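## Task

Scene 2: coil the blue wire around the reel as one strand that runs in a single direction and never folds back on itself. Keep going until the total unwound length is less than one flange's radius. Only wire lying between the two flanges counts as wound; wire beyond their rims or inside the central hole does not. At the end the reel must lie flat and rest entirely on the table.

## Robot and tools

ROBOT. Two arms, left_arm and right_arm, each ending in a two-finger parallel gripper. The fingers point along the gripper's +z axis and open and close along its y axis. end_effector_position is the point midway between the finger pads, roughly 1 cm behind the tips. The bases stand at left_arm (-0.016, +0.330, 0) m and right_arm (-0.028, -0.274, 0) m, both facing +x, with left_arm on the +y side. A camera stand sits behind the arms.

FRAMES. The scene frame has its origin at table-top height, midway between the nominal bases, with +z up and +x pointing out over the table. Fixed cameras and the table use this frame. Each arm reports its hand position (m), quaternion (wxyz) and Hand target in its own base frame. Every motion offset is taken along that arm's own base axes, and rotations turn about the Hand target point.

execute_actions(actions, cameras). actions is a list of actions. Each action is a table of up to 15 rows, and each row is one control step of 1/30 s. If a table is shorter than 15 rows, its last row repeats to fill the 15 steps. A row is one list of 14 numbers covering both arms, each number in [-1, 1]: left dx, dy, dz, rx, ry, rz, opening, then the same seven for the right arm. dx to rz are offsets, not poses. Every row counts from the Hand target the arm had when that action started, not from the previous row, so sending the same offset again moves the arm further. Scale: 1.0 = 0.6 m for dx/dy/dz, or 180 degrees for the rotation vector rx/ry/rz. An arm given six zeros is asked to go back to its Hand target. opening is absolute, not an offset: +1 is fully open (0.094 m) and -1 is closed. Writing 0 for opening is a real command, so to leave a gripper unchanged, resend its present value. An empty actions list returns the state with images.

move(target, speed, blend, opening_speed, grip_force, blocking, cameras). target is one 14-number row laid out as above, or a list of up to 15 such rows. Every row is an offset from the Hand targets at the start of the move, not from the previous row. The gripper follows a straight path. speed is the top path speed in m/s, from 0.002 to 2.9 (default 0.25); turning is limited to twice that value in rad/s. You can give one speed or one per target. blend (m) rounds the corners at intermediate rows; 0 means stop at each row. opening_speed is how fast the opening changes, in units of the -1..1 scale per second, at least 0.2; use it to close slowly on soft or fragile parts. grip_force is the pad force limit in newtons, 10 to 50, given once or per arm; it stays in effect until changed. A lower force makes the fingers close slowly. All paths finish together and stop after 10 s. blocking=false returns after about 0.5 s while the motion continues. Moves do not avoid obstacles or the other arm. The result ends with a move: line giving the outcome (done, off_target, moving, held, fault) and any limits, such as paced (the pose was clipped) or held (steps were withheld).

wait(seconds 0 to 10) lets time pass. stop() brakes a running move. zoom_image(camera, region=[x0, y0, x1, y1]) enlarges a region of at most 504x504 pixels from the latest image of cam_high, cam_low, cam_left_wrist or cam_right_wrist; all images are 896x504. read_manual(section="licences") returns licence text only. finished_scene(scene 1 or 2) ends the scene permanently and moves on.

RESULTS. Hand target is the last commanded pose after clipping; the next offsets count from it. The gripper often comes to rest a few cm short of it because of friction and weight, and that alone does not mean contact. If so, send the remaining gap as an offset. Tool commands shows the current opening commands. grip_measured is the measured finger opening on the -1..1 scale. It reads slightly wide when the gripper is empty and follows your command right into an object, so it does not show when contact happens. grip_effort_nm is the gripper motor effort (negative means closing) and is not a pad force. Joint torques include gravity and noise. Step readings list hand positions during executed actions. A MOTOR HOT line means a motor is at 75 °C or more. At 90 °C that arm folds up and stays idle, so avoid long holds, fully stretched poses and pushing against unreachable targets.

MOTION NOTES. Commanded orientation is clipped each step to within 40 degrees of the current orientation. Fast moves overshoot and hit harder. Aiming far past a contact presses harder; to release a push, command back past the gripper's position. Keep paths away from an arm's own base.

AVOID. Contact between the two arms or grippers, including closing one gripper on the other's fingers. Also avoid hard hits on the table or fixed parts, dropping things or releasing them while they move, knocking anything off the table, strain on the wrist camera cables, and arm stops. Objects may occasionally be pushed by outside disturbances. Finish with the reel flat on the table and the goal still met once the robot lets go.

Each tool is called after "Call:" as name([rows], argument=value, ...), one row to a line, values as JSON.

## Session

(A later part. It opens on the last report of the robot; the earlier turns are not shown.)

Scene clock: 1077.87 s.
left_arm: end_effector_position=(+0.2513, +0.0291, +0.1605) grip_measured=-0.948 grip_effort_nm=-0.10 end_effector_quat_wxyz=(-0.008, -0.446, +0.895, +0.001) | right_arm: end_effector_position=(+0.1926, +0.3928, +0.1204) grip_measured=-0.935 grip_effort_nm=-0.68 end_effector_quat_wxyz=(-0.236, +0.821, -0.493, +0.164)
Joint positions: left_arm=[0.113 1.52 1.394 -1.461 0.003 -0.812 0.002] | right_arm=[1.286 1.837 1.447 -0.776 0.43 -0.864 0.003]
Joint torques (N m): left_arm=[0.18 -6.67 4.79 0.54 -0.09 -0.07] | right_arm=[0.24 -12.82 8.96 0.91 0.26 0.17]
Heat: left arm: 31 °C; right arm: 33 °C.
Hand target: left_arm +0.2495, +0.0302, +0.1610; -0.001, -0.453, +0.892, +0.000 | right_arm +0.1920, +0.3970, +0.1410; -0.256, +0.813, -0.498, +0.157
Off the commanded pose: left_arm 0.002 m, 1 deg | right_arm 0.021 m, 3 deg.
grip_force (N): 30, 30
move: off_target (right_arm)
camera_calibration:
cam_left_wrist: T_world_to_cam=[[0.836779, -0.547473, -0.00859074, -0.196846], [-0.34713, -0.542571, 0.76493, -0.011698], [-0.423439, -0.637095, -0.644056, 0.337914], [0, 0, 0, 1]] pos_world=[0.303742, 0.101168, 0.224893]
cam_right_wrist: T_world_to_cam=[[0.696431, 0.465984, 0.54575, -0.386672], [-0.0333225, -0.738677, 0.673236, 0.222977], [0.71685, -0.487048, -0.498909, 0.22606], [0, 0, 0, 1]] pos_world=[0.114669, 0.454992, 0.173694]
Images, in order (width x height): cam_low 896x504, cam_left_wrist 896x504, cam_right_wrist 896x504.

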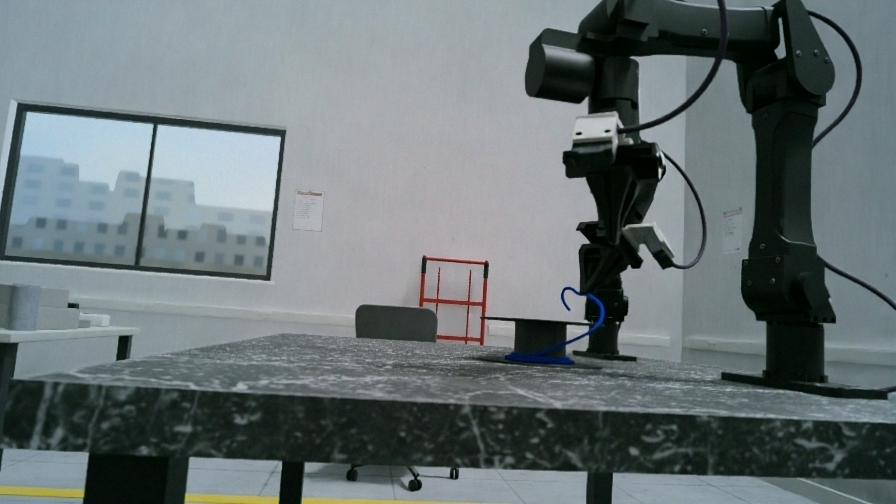

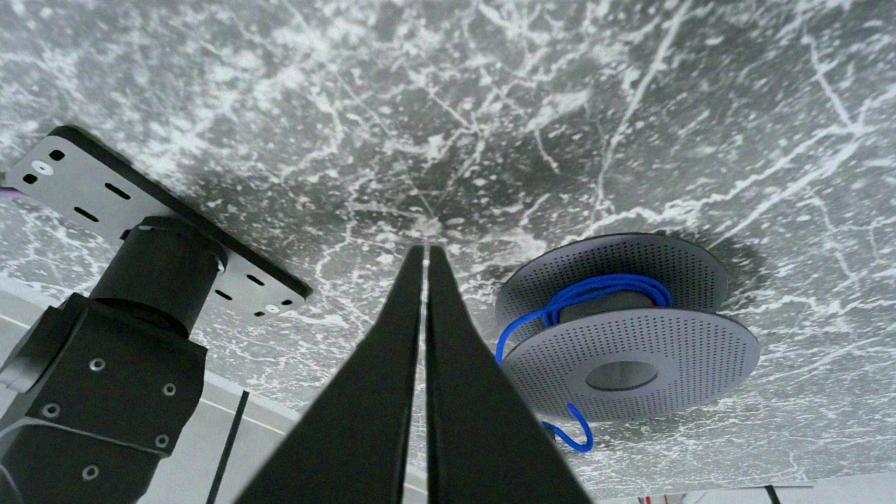

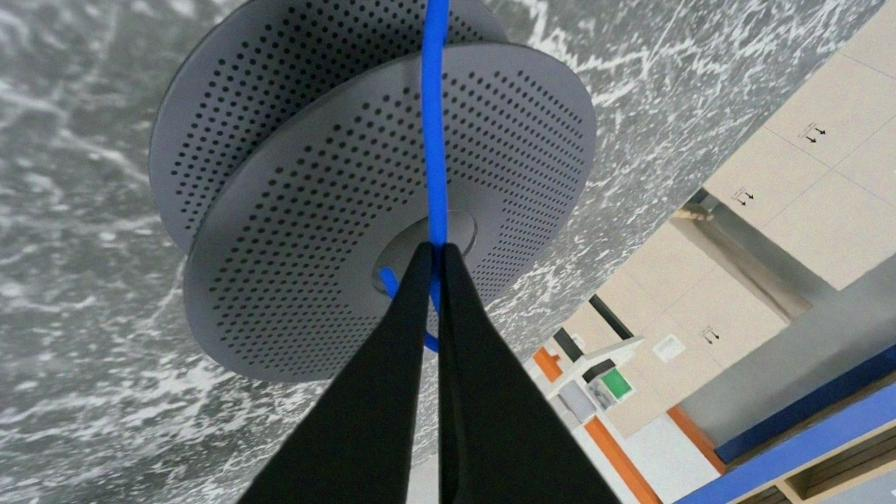

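Call:
move(target=[0, 0, 0, 0, 0, 0, -0.95, -0.0233, 0.0117, -0.0817, -0.0743, -0.0378, 0, -1], speed=0.12, cameras=["cam_low", "cam_left_wrist", "cam_right_wrist"])

Scene clock: 1166.53 s.
left_arm: end_effector_position=(+0.2513, +0.0291, +0.1605) grip_measured=-0.948 grip_effort_nm=-0.10 end_effector_quat_wxyz=(-0.008, -0.446, +0.895, +0.001) | right_arm: end_effector_position=(+0.1766, +0.3996, +0.0894) grip_measured=-0.935 grip_effort_nm=-0.68 end_effector_quat_wxyz=(-0.187, +0.831, -0.457, +0.257)
Joint positions: left_arm=[0.113 1.52 1.394 -1.461 0.003 -0.812 0.002] | right_arm=[1.392 2.003 1.537 -0.88 0.613 -0.816 0.003]
Joint torques (N m): left_arm=[0.24 -6.71 4.79 0.55 -0.08 -0.08] | right_arm=[0.14 -9.54 8.81 0.5 0.51 0.16]
Heat: left arm: 31 °C; right arm: 35 °C.
Hand target: left_arm +0.2495, +0.0302, +0.1610; -0.001, -0.453, +0.892, +0.000 | right_arm +0.1780, +0.4039, +0.0920; -0.189, +0.827, -0.461, +0.262
Off the commanded pose: left_arm 0.002 m, 1 deg | right_arm 0.005 m, 1 deg.
grip_force (N): 30, 30
move: done
camera_calibration:
cam_left_wrist: T_world_to_cam=[[0.836779, -0.547473, -0.00859074, -0.196846], [-0.34713, -0.542571, 0.76493, -0.011698], [-0.423439, -0.637095, -0.644056, 0.337914], [0, 0, 0, 1]] pos_world=[0.303742, 0.101168, 0.224893]
cam_right_wrist: T_world_to_cam=[[0.626722, 0.573918, 0.527103, -0.390979], [-0.115416, -0.600602, 0.791174, 0.197197], [0.770648, -0.556682, -0.310171, 0.226849], [0, 0, 0, 1]] pos_world=[0.0929738, 0.46911, 0.120431]
Images, in order (width x height): cam_low 896x504, cam_left_wrist 896x504, cam_right_wrist 896x504.

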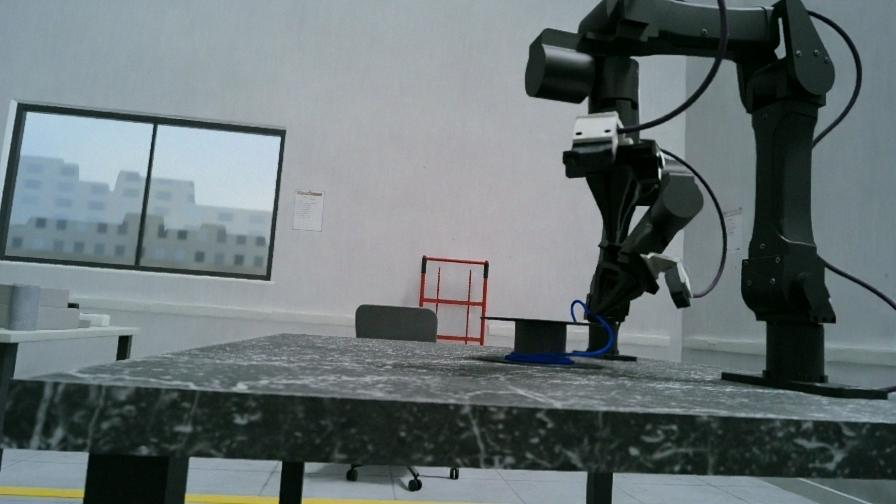

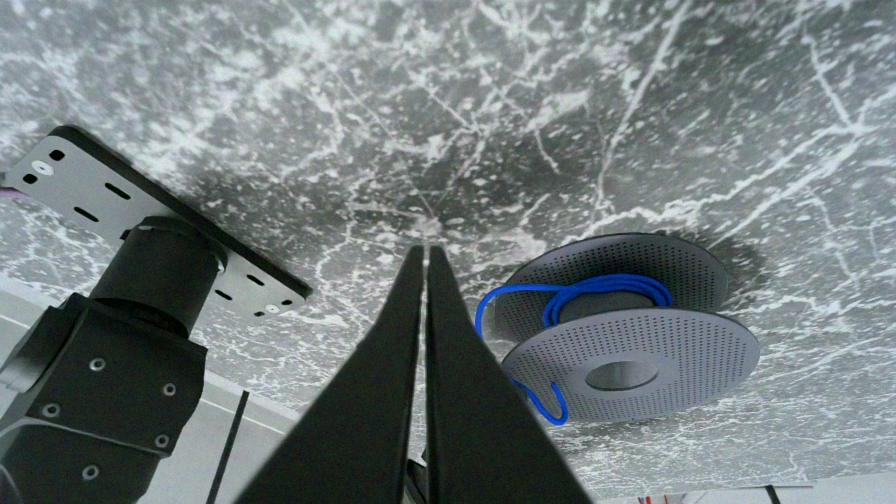

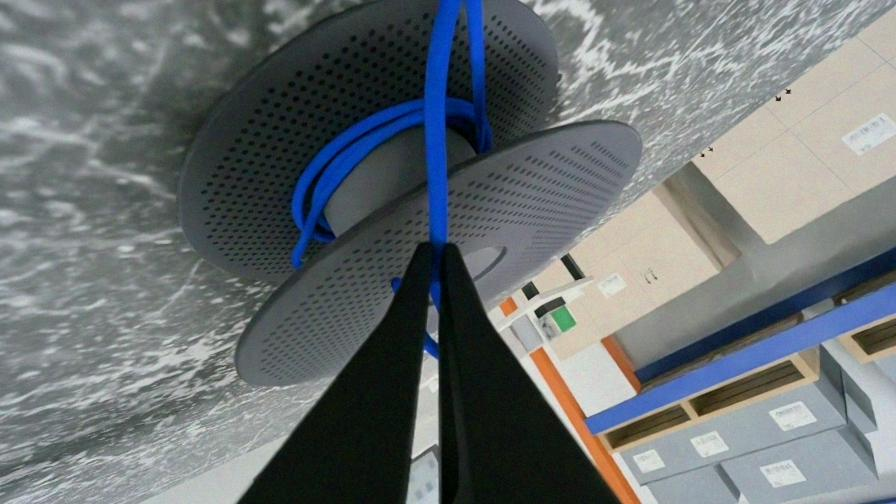

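Call:
move([
  [0, 0, 0, 0, 0, 0, -0.95, -0.0227, 0.0445, -0.012, 0, 0, 0, -1],
  [0, 0, 0, 0, 0, 0, -0.95, -0.0378, 0.0743, -0.032, 0.0743, 0.0378, 0, -1],
], speed=0.08, blend=[0.01, 0], cameras=["cam_low", "cam_left_wrist", "cam_right_wrist"])

Scene clock: 1188.87 s.
left_arm: end_effector_position=(+0.2513, +0.0291, +0.1605) grip_measured=-0.948 grip_effort_nm=-0.10 end_effector_quat_wxyz=(-0.008, -0.446, +0.895, +0.001) | right_arm: end_effector_position=(+0.1548, +0.4463, +0.0582) grip_measured=-0.935 grip_effort_nm=-0.67 end_effector_quat_wxyz=(-0.235, +0.823, -0.488, +0.172)
Joint positions: left_arm=[0.113 1.52 1.394 -1.461 0.003 -0.812 0.002] | right_arm=[1.416 2.075 1.531 -0.685 0.492 -0.74 0.003]
Joint torques (N m): left_arm=[0.23 -6.69 4.79 0.54 -0.09 -0.08] | right_arm=[-0.44 -16.18 5.14 1.17 0.2 0.18]
Heat: left arm: 31 °C; right arm: 35 °C.
Hand target: left_arm +0.2495, +0.0302, +0.1610; -0.001, -0.453, +0.892, +0.000 | right_arm +0.1554, +0.4485, +0.0726; -0.256, +0.813, -0.498, +0.157
Off the commanded pose: left_arm 0.002 m, 1 deg | right_arm 0.015 m, 3 deg.
grip_force (N): 30, 30
move: off_target (right_arm)
camera_calibration:
cam_left_wrist: T_world_to_cam=[[0.836779, -0.547473, -0.00859074, -0.196846], [-0.34713, -0.542571, 0.76493, -0.011698], [-0.423439, -0.637095, -0.644056, 0.337914], [0, 0, 0, 1]] pos_world=[0.303742, 0.101168, 0.224893]
cam_right_wrist: T_world_to_cam=[[0.68644, 0.475796, 0.549925, -0.354489], [-0.0392899, -0.730866, 0.681389, 0.300101], [0.726124, -0.48934, -0.483002, 0.246894], [0, 0, 0, 1]] pos_world=[0.0758503, 0.508813, 0.109707]
Images, in order (width x height): cam_low 896x504, cam_left_wrist 896x504, cam_right_wrist 896x504.

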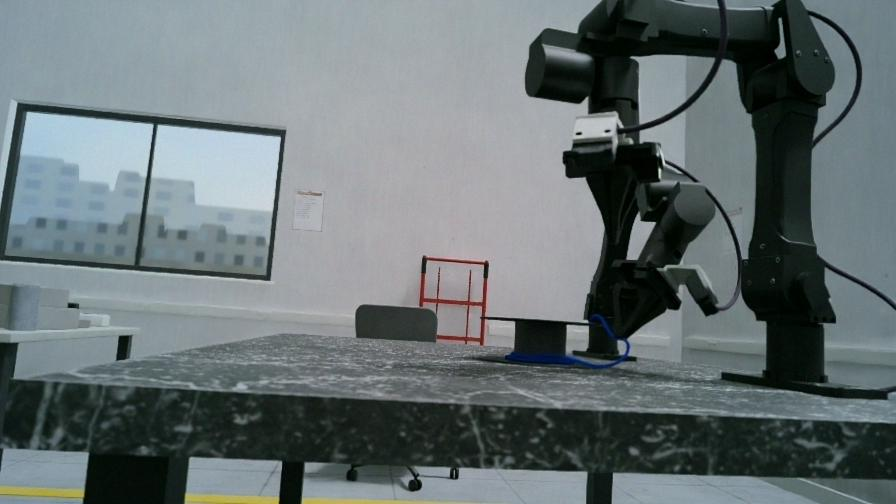

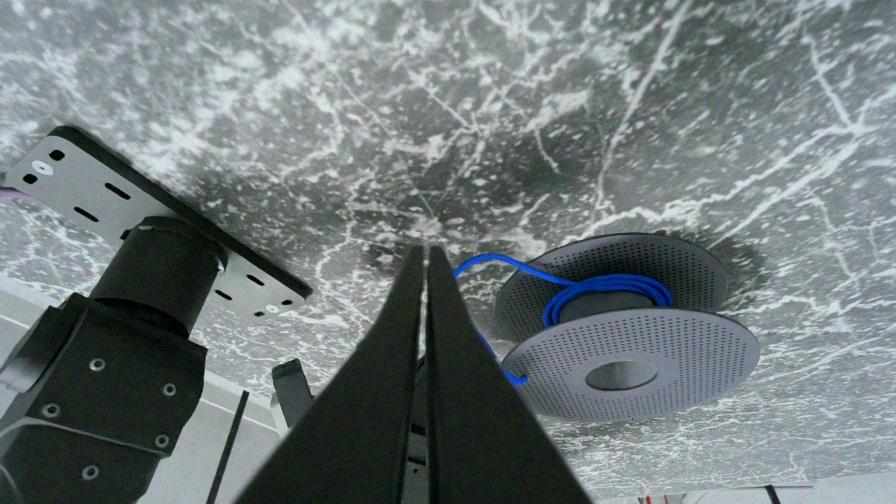

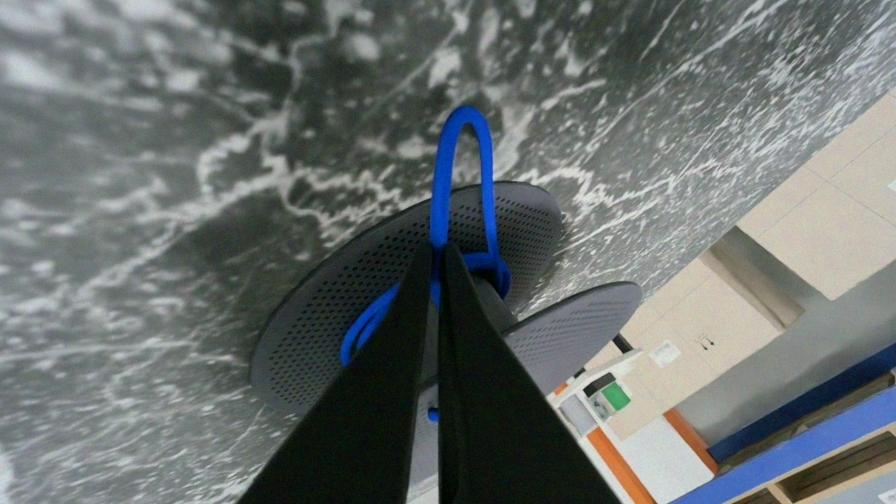

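Call:
zoom_image(camera="cam_left_wrist", region=[420, 220, 780, 440])

Call:
zoom_image(camera="cam_low", region=[460, 280, 660, 390])

Call:
zoom_image(camera="cam_right_wrist", region=[240, 80, 660, 500])

Scaled by 1.400 from the camera's 896x504 image, which has a finer 1280x720 frame.

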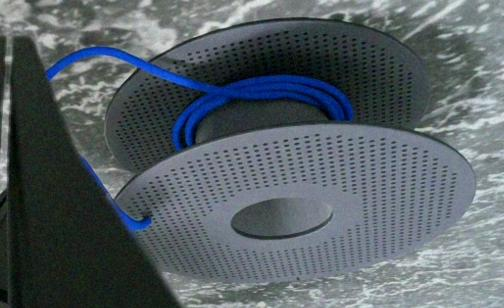

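Scaled by 2.520 from the camera's 896x504 image, which has a finer 1280x720 frame.

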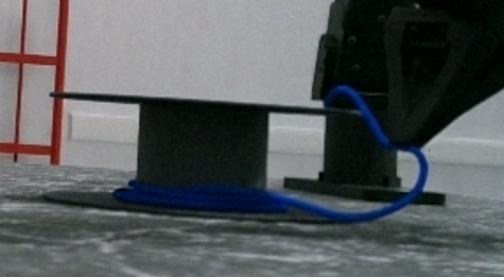

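Scaled by 1.200 from the camera's 896x504 image, which has a finer 1280x720 frame.

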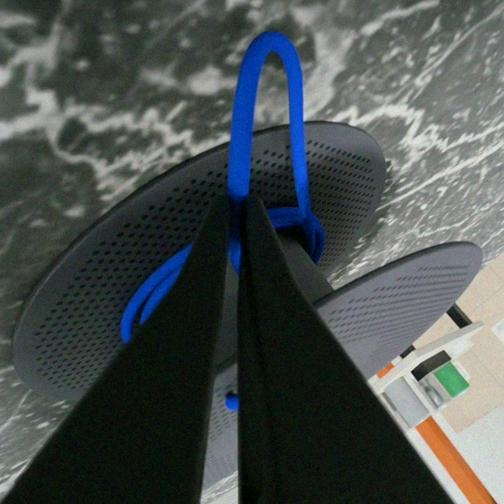

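Call:
move([
  [0, 0, 0, 0, 0, 0, -0.95, -0.067, -0.045, 0.03, 0, 0, 0, -1],
  [0, 0, 0, 0, 0, 0, -0.95, -0.084, -0.106, -0.063, 0.0724, -0.0994, 0.0987, -1],
], speed=0.12, blend=[0.01, 0], cameras=["cam_low", "cam_left_wrist", "cam_right_wrist"])

Scene clock: 1241.20 s.
left_arm: end_effector_position=(+0.2513, +0.0291, +0.1605) grip_measured=-0.948 grip_effort_nm=-0.10 end_effector_quat_wxyz=(-0.008, -0.446, +0.895, +0.001) | right_arm: end_effector_position=(+0.1070, +0.3854, +0.0321) grip_measured=-0.935 grip_effort_nm=-0.68 end_effector_quat_wxyz=(-0.433, +0.814, -0.339, +0.185)
Joint positions: left_arm=[0.113 1.52 1.394 -1.461 0.003 -0.812 0.002] | right_arm=[1.569 1.769 0.635 0.371 0.636 -1.065 0.003]
Joint torques (N m): left_arm=[0.2 -6.67 4.81 0.55 -0.09 -0.08] | right_arm=[0.39 -8.68 4.21 1.88 0.3 0.01]
Heat: left arm: 31 °C; right arm: 33 °C.
Hand target: left_arm +0.2495, +0.0302, +0.1610; -0.001, -0.453, +0.892, +0.000 | right_arm +0.1049, +0.3850, +0.0349; -0.441, +0.812, -0.336, +0.183
Off the commanded pose: left_arm 0.002 m, 1 deg | right_arm 0.003 m, 1 deg.
grip_force (N): 30, 30
move: done
camera_calibration:
cam_left_wrist: T_world_to_cam=[[0.836779, -0.547473, -0.00859074, -0.196846], [-0.34713, -0.542571, 0.76493, -0.011698], [-0.423439, -0.637095, -0.644056, 0.337914], [0, 0, 0, 1]] pos_world=[0.303742, 0.101168, 0.224893]
cam_right_wrist: T_world_to_cam=[[0.337596, 0.445256, 0.829323, -0.238193], [0.0406817, -0.887126, 0.45973, 0.3303], [0.940412, -0.121465, -0.317604, 0.0691366], [0, 0, 0, 1]] pos_world=[0.00195894, 0.407473, 0.0676482]
Images, in order (width x height): cam_low 896x504, cam_left_wrist 896x504, cam_right_wrist 896x504.

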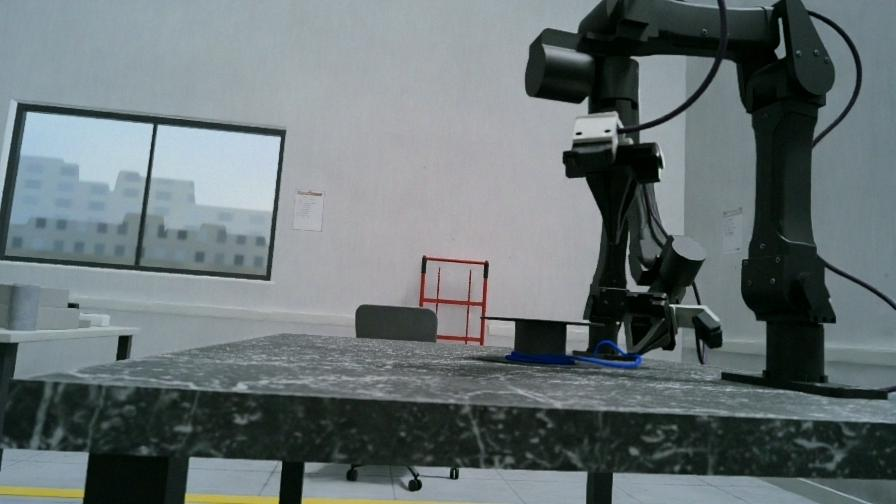

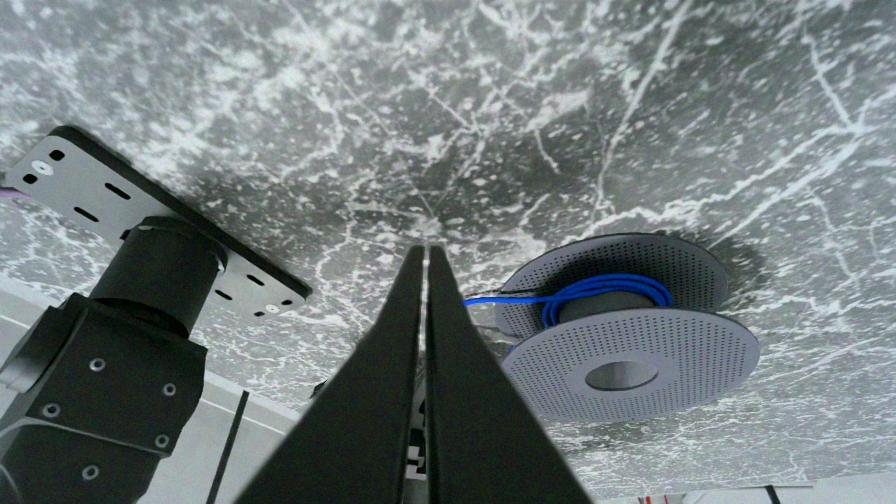

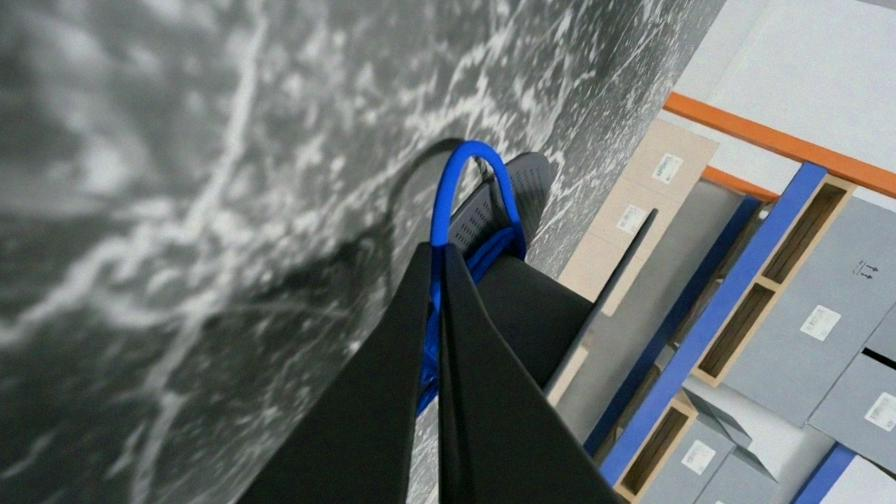

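Call:
zoom_image(camera="cam_right_wrist", region=[340, 100, 660, 440])

Call:
zoom_image(camera="cam_low", region=[480, 300, 680, 390])

Call:
zoom_image(camera="cam_left_wrist", region=[440, 260, 680, 400])

Call:
zoom_image(camera="cam_high", region=[480, 200, 680, 360])

Scaled by 1.482 from the camera's 896x504 image, which has a finer 1280x720 frame.

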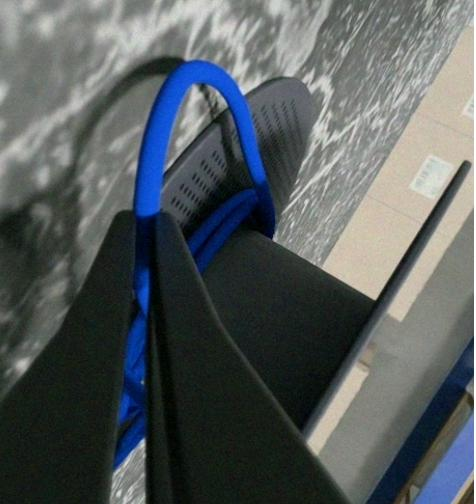

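Scaled by 2.520 from the camera's 896x504 image, which has a finer 1280x720 frame.

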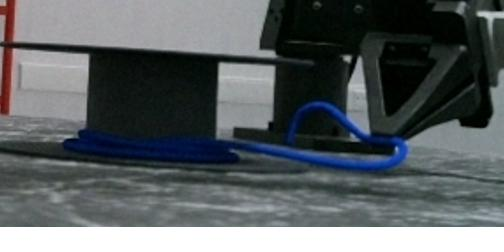

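Scaled by 2.100 from the camera's 896x504 image, which has a finer 1280x720 frame.

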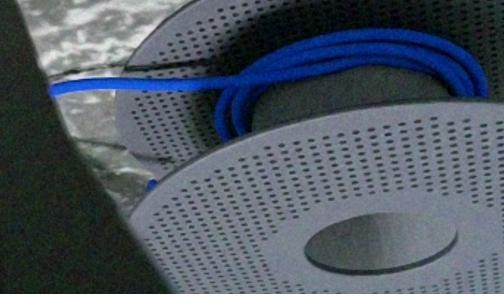

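This scene's latest camera images include none from cam_high. They are from: cam_low, cam_left_wrist, cam_right_wrist. cam_high's image comes with the result of a call that names it in "cameras".

Call:
move(target=[0, 0, 0, 0, 0, 0, -0.95, 0.113, -0.0725, -0.005, 0, 0, 0, -1], speed=0.1, cameras=["all"])

Scene clock: 1284.40 s.
left_arm: end_effector_position=(+0.2513, +0.0291, +0.1605) grip_measured=-0.948 grip_effort_nm=-0.10 end_effector_quat_wxyz=(-0.008, -0.446, +0.895, +0.001) | right_arm: end_effector_position=(+0.1714, +0.3405, +0.0225) grip_measured=-0.935 grip_effort_nm=-0.68 end_effector_quat_wxyz=(-0.425, +0.820, -0.336, +0.185)
Joint positions: left_arm=[0.113 1.52 1.394 -1.461 0.003 -0.812 0.002] | right_arm=[1.299 1.697 0.465 0.555 0.427 -1.271 0.003]
Joint torques (N m): left_arm=[0.2 -6.68 4.81 0.54 -0.1 -0.07] | right_arm=[-0.58 -9.26 3.97 2.07 0.11 -0.07]
Heat: left arm: 31 °C; right arm: 32 °C.
Hand target: left_arm +0.2495, +0.0302, +0.1610; -0.001, -0.453, +0.892, +0.000 | right_arm +0.1728, +0.3414, +0.0319; -0.441, +0.812, -0.336, +0.183
Off the commanded pose: left_arm 0.002 m, 1 deg | right_arm 0.010 m, 2 deg.
grip_force (N): 30, 30
move: done
camera_calibration:
cam_left_wrist: T_world_to_cam=[[0.836779, -0.547473, -0.00859074, -0.196846], [-0.34713, -0.542571, 0.76493, -0.011698], [-0.423439, -0.637095, -0.644056, 0.337914], [0, 0, 0, 1]] pos_world=[0.303742, 0.101168, 0.224893]
cam_right_wrist: T_world_to_cam=[[0.340575, 0.462321, 0.818699, -0.238072], [0.0476037, -0.878117, 0.476072, 0.287679], [0.939011, -0.123165, -0.321073, 0.000973712], [0, 0, 0, 1]] pos_world=[0.0664725, 0.362801, 0.0582663]

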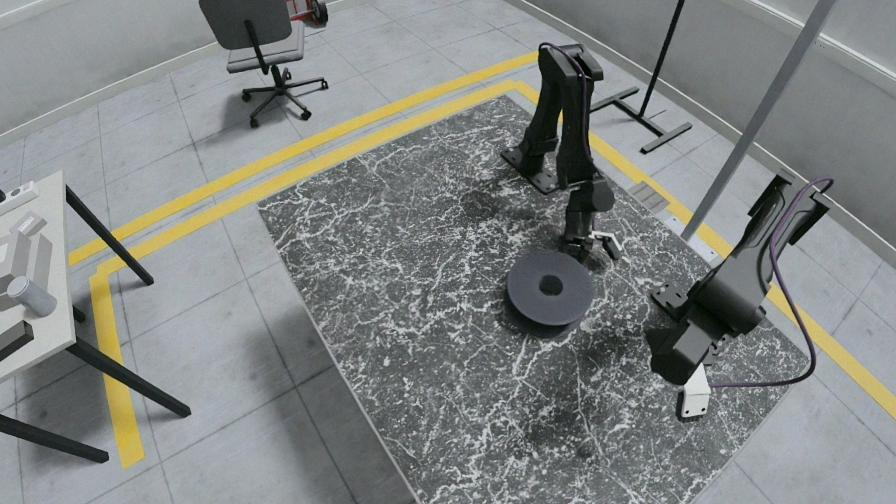

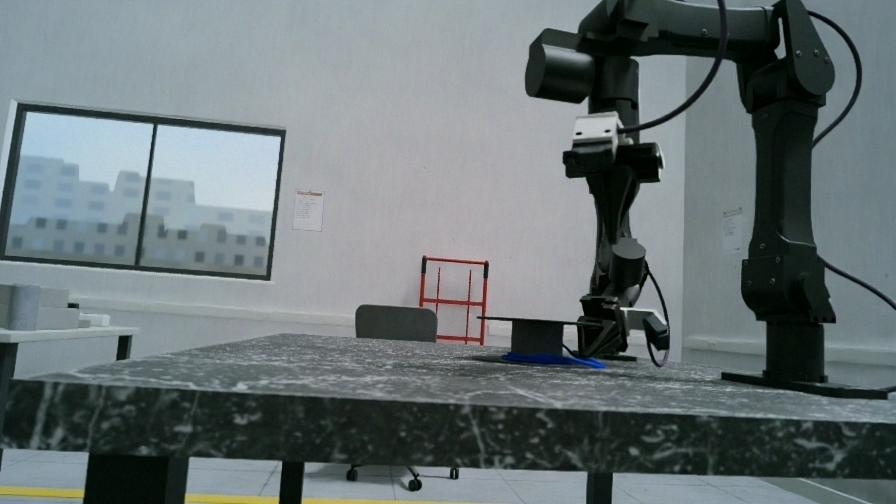

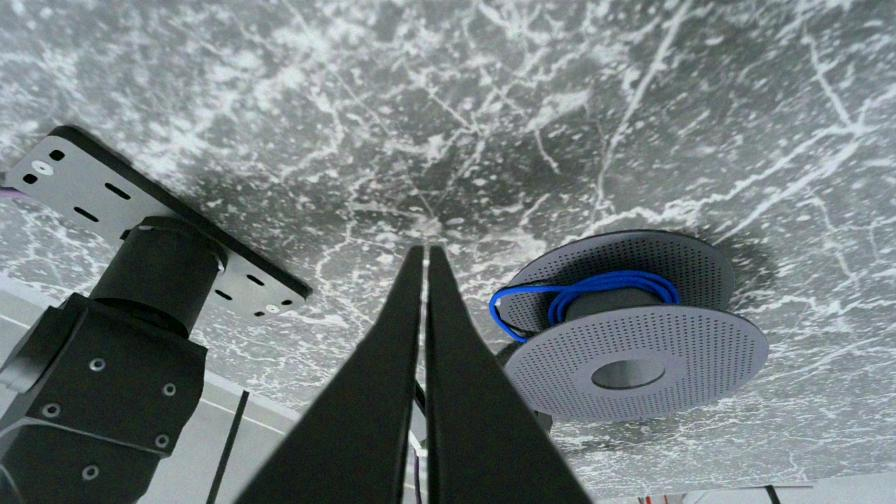

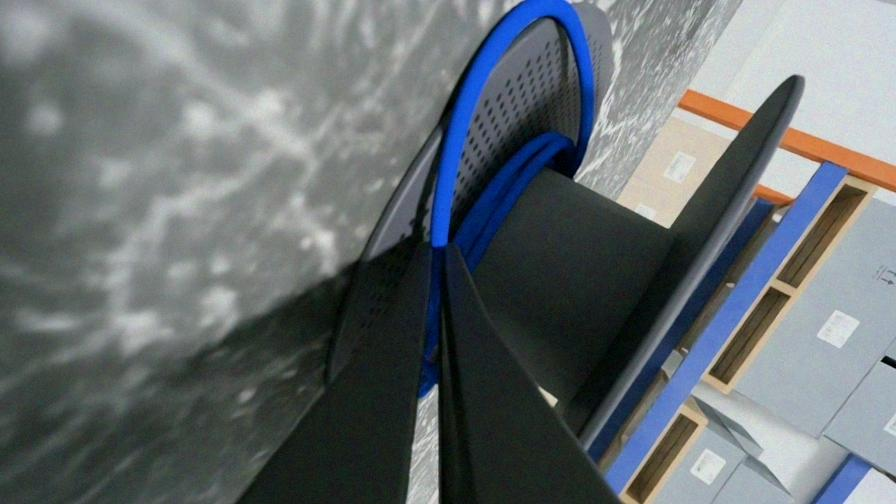

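Call:
move(target=[0, 0, 0, 0, 0, 0, -0.95, 0.033, -0.052, 0.0, 0, 0, 0.03, -1], speed=0.08, cameras=["cam_low", "cam_left_wrist", "cam_right_wrist"])

Scene clock: 1292.40 s.
left_arm: end_effector_position=(+0.2513, +0.0291, +0.1605) grip_measured=-0.948 grip_effort_nm=-0.10 end_effector_quat_wxyz=(-0.008, -0.446, +0.895, +0.001) | right_arm: end_effector_position=(+0.1925, +0.3105, +0.0252) grip_measured=-0.935 grip_effort_nm=-0.67 end_effector_quat_wxyz=(-0.437, +0.832, -0.300, +0.163)
Joint positions: left_arm=[0.113 1.52 1.394 -1.461 0.003 -0.812 0.002] | right_arm=[1.112 1.607 0.348 0.644 0.201 -1.442 0.003]
Joint torques (N m): left_arm=[0.21 -6.68 4.79 0.55 -0.1 -0.08] | right_arm=[-0.49 -7.69 4 2.09 -0.01 -0.03]
Heat: left arm: 31 °C; right arm: 32 °C.
Hand target: left_arm +0.2495, +0.0302, +0.1610; -0.001, -0.453, +0.892, +0.000 | right_arm +0.1925, +0.3103, +0.0319; -0.449, +0.827, -0.298, +0.162
Off the commanded pose: left_arm 0.002 m, 1 deg | right_arm 0.007 m, 2 deg.
grip_force (N): 30, 30
move: done
camera_calibration:
cam_left_wrist: T_world_to_cam=[[0.836779, -0.547473, -0.00859074, -0.196846], [-0.34713, -0.542571, 0.76493, -0.011698], [-0.423439, -0.637095, -0.644056, 0.337914], [0, 0, 0, 1]] pos_world=[0.303742, 0.101168, 0.224893]
cam_right_wrist: T_world_to_cam=[[0.29928, 0.482884, 0.822955, -0.232158], [0.127986, -0.875008, 0.466884, 0.242784], [0.945543, -0.0344025, -0.323675, -0.0505087], [0, 0, 0, 1]] pos_world=[0.0861657, 0.322806, 0.0613556]
Images, in order (width x height): cam_low 896x504, cam_left_wrist 896x504, cam_right_wrist 896x504.

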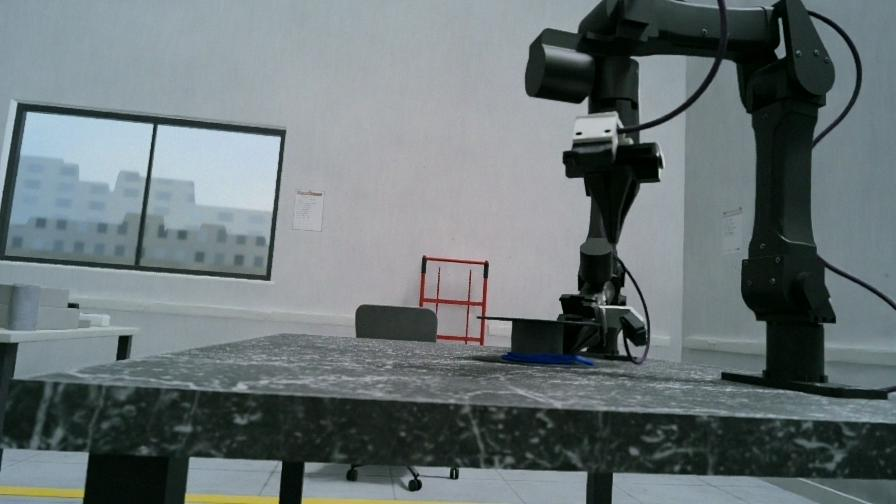

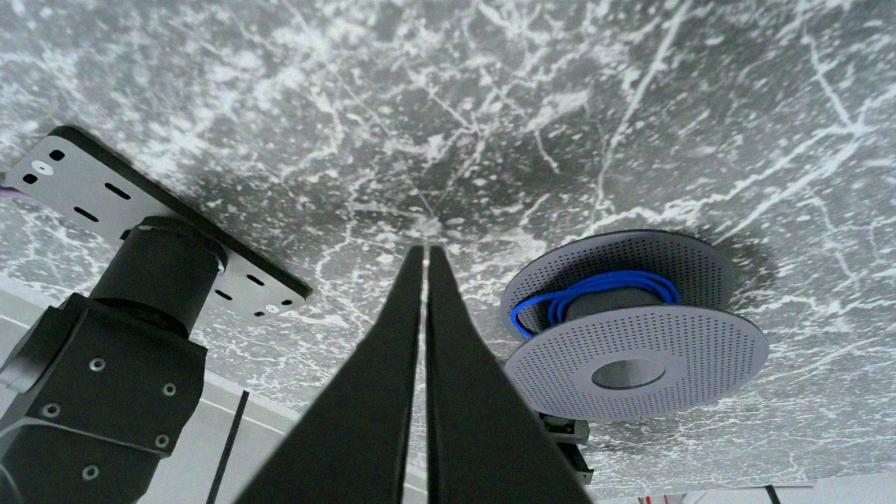

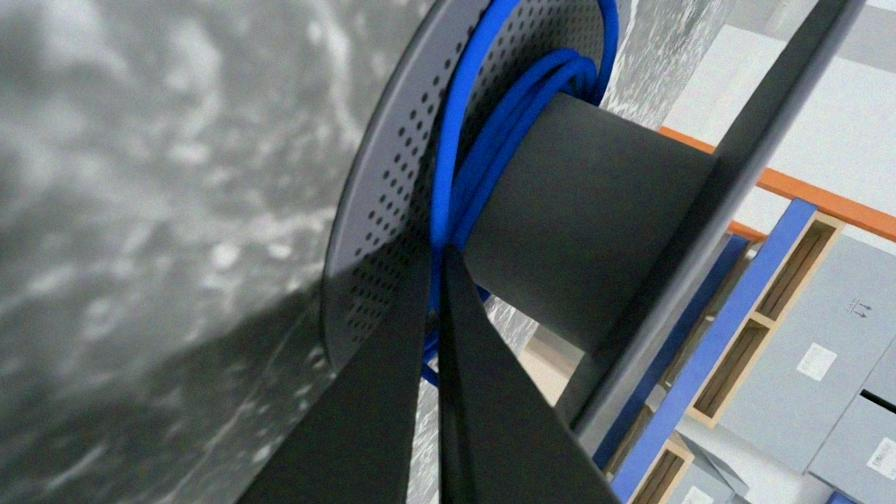

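Call:
zoom_image(camera="cam_right_wrist", region=[330, 160, 580, 420])

Call:
zoom_image(camera="cam_left_wrist", region=[480, 210, 790, 430])

Call:
zoom_image(camera="cam_low", region=[460, 290, 660, 390])

Scaled by 1.938 from the camera's 896x504 image, which has a finer 1280x720 frame.

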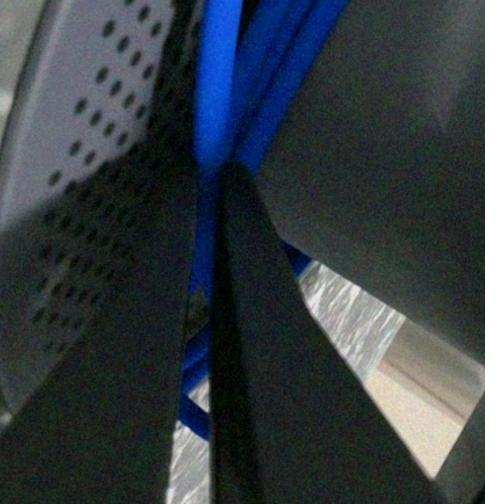

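Scaled by 1.626 from the camera's 896x504 image, which has a finer 1280x720 frame.

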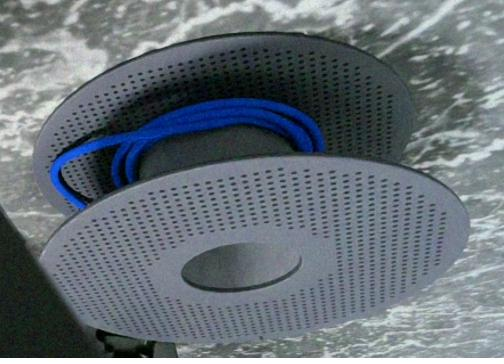

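Scaled by 2.520 from the camera's 896x504 image, which has a finer 1280x720 frame.

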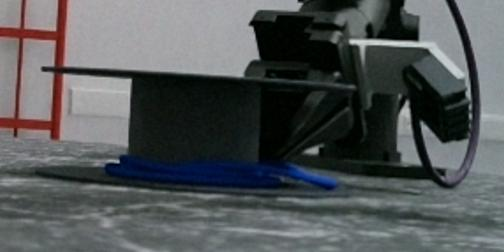

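Call:
move([
  [0, 0, 0, 0, 0, 0, -0.95, 0, 0, -0.01, 0, 0, 0, -1],
  [0, 0, 0, 0, 0, 0, -0.95, 0, 0, -0.01, 0, 0, 0, -0.8],
  [0, 0, 0, 0, 0, 0, -0.95, -0.0267, -0.0317, 0.0183, 0, 0, 0, -0.8],
  [0, 0, 0, 0, 0, 0, -0.95, -0.125, -0.0333, 0.09, 0, 0, 0, -0.8],
], speed=0.08, opening_speed=0.4, blend=[0, 0, 0.005, 0], cameras=["cam_low", "cam_left_wrist", "cam_right_wrist"])

Scene clock: 1325.53 s.
left_arm: end_effector_position=(+0.2513, +0.0291, +0.1605) grip_measured=-0.948 grip_effort_nm=-0.10 end_effector_quat_wxyz=(-0.008, -0.446, +0.895, +0.001) | right_arm: end_effector_position=(+0.1172, +0.2824, +0.0705) grip_measured=-0.802 grip_effort_nm=0.11 end_effector_quat_wxyz=(-0.433, +0.837, -0.290, +0.167)
Joint positions: left_arm=[0.113 1.52 1.394 -1.461 0.003 -0.812 0.002] | right_arm=[1.438 1.122 0.3 0.134 0.459 -1.255 0.009]
Joint torques (N m): left_arm=[0.24 -6.72 4.83 0.55 -0.09 -0.07] | right_arm=[0.61 -4.19 9.02 1.55 0.26 0.2]
Heat: left arm: 30 °C; right arm: 32 °C.
Hand target: left_arm +0.2495, +0.0302, +0.1610; -0.001, -0.453, +0.892, +0.000 | right_arm +0.1175, +0.2903, +0.0859; -0.449, +0.827, -0.298, +0.162
Off the commanded pose: left_arm 0.002 m, 1 deg | right_arm 0.017 m, 2 deg.
grip_force (N): 30, 30
move: off_target (right_arm)
camera_calibration:
cam_left_wrist: T_world_to_cam=[[0.836779, -0.547473, -0.00859074, -0.196846], [-0.34713, -0.542571, 0.76493, -0.011698], [-0.423439, -0.637095, -0.644056, 0.337914], [0, 0, 0, 1]] pos_world=[0.303742, 0.101168, 0.224893]
cam_right_wrist: T_world_to_cam=[[0.283409, 0.500003, 0.818338, -0.235958], [0.135613, -0.865645, 0.481942, 0.202006], [0.949362, -0.0256099, -0.313138, 0.0307719], [0, 0, 0, 1]] pos_world=[0.0102644, 0.293633, 0.105374]
Images, in order (width x height): cam_low 896x504, cam_left_wrist 896x504, cam_right_wrist 896x504.

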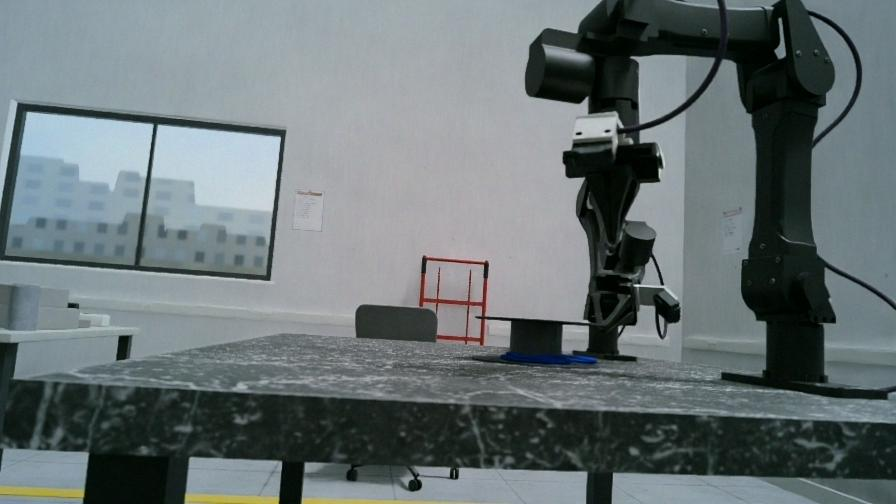

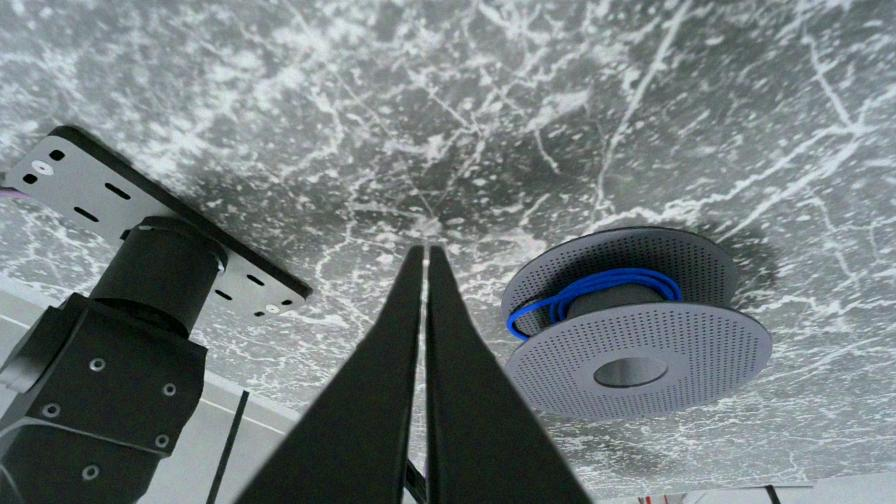

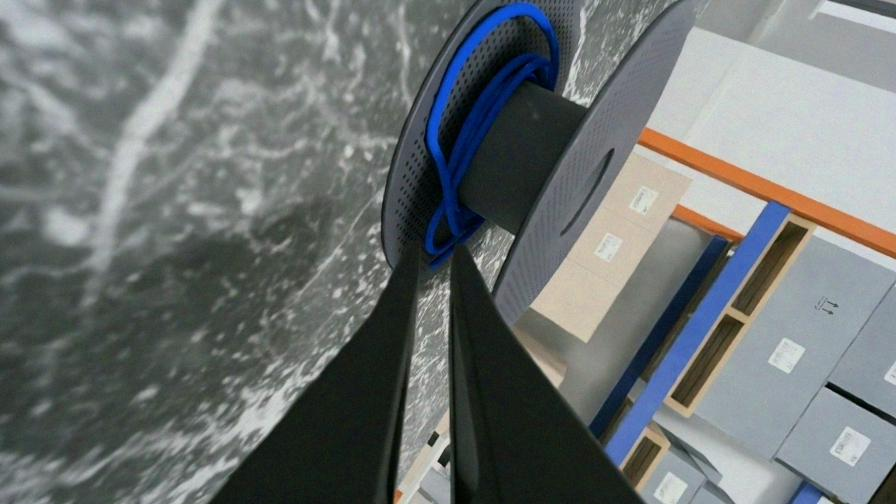

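Call:
zoom_image(camera="cam_right_wrist", region=[360, 0, 640, 290])

Call:
zoom_image(camera="cam_left_wrist", region=[480, 210, 790, 430])

Scaled by 1.738 from the camera's 896x504 image, which has a finer 1280x720 frame.

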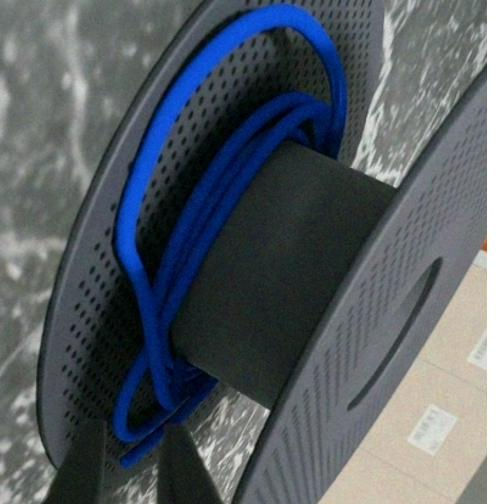

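Scaled by 1.626 from the camera's 896x504 image, which has a finer 1280x720 frame.

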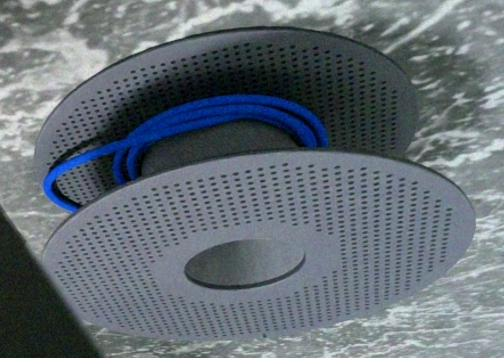

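Call:
zoom_image(camera="cam_right_wrist", region=[400, 110, 520, 290])

Scaled by 2.800 from the camera's 896x504 image, which has a finer 1280x720 frame.

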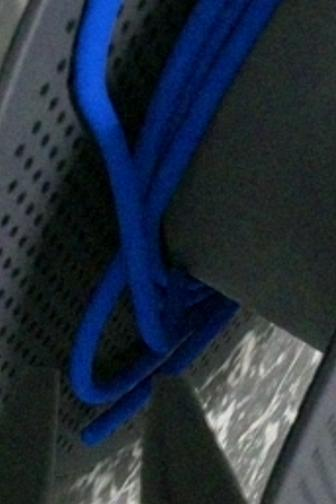

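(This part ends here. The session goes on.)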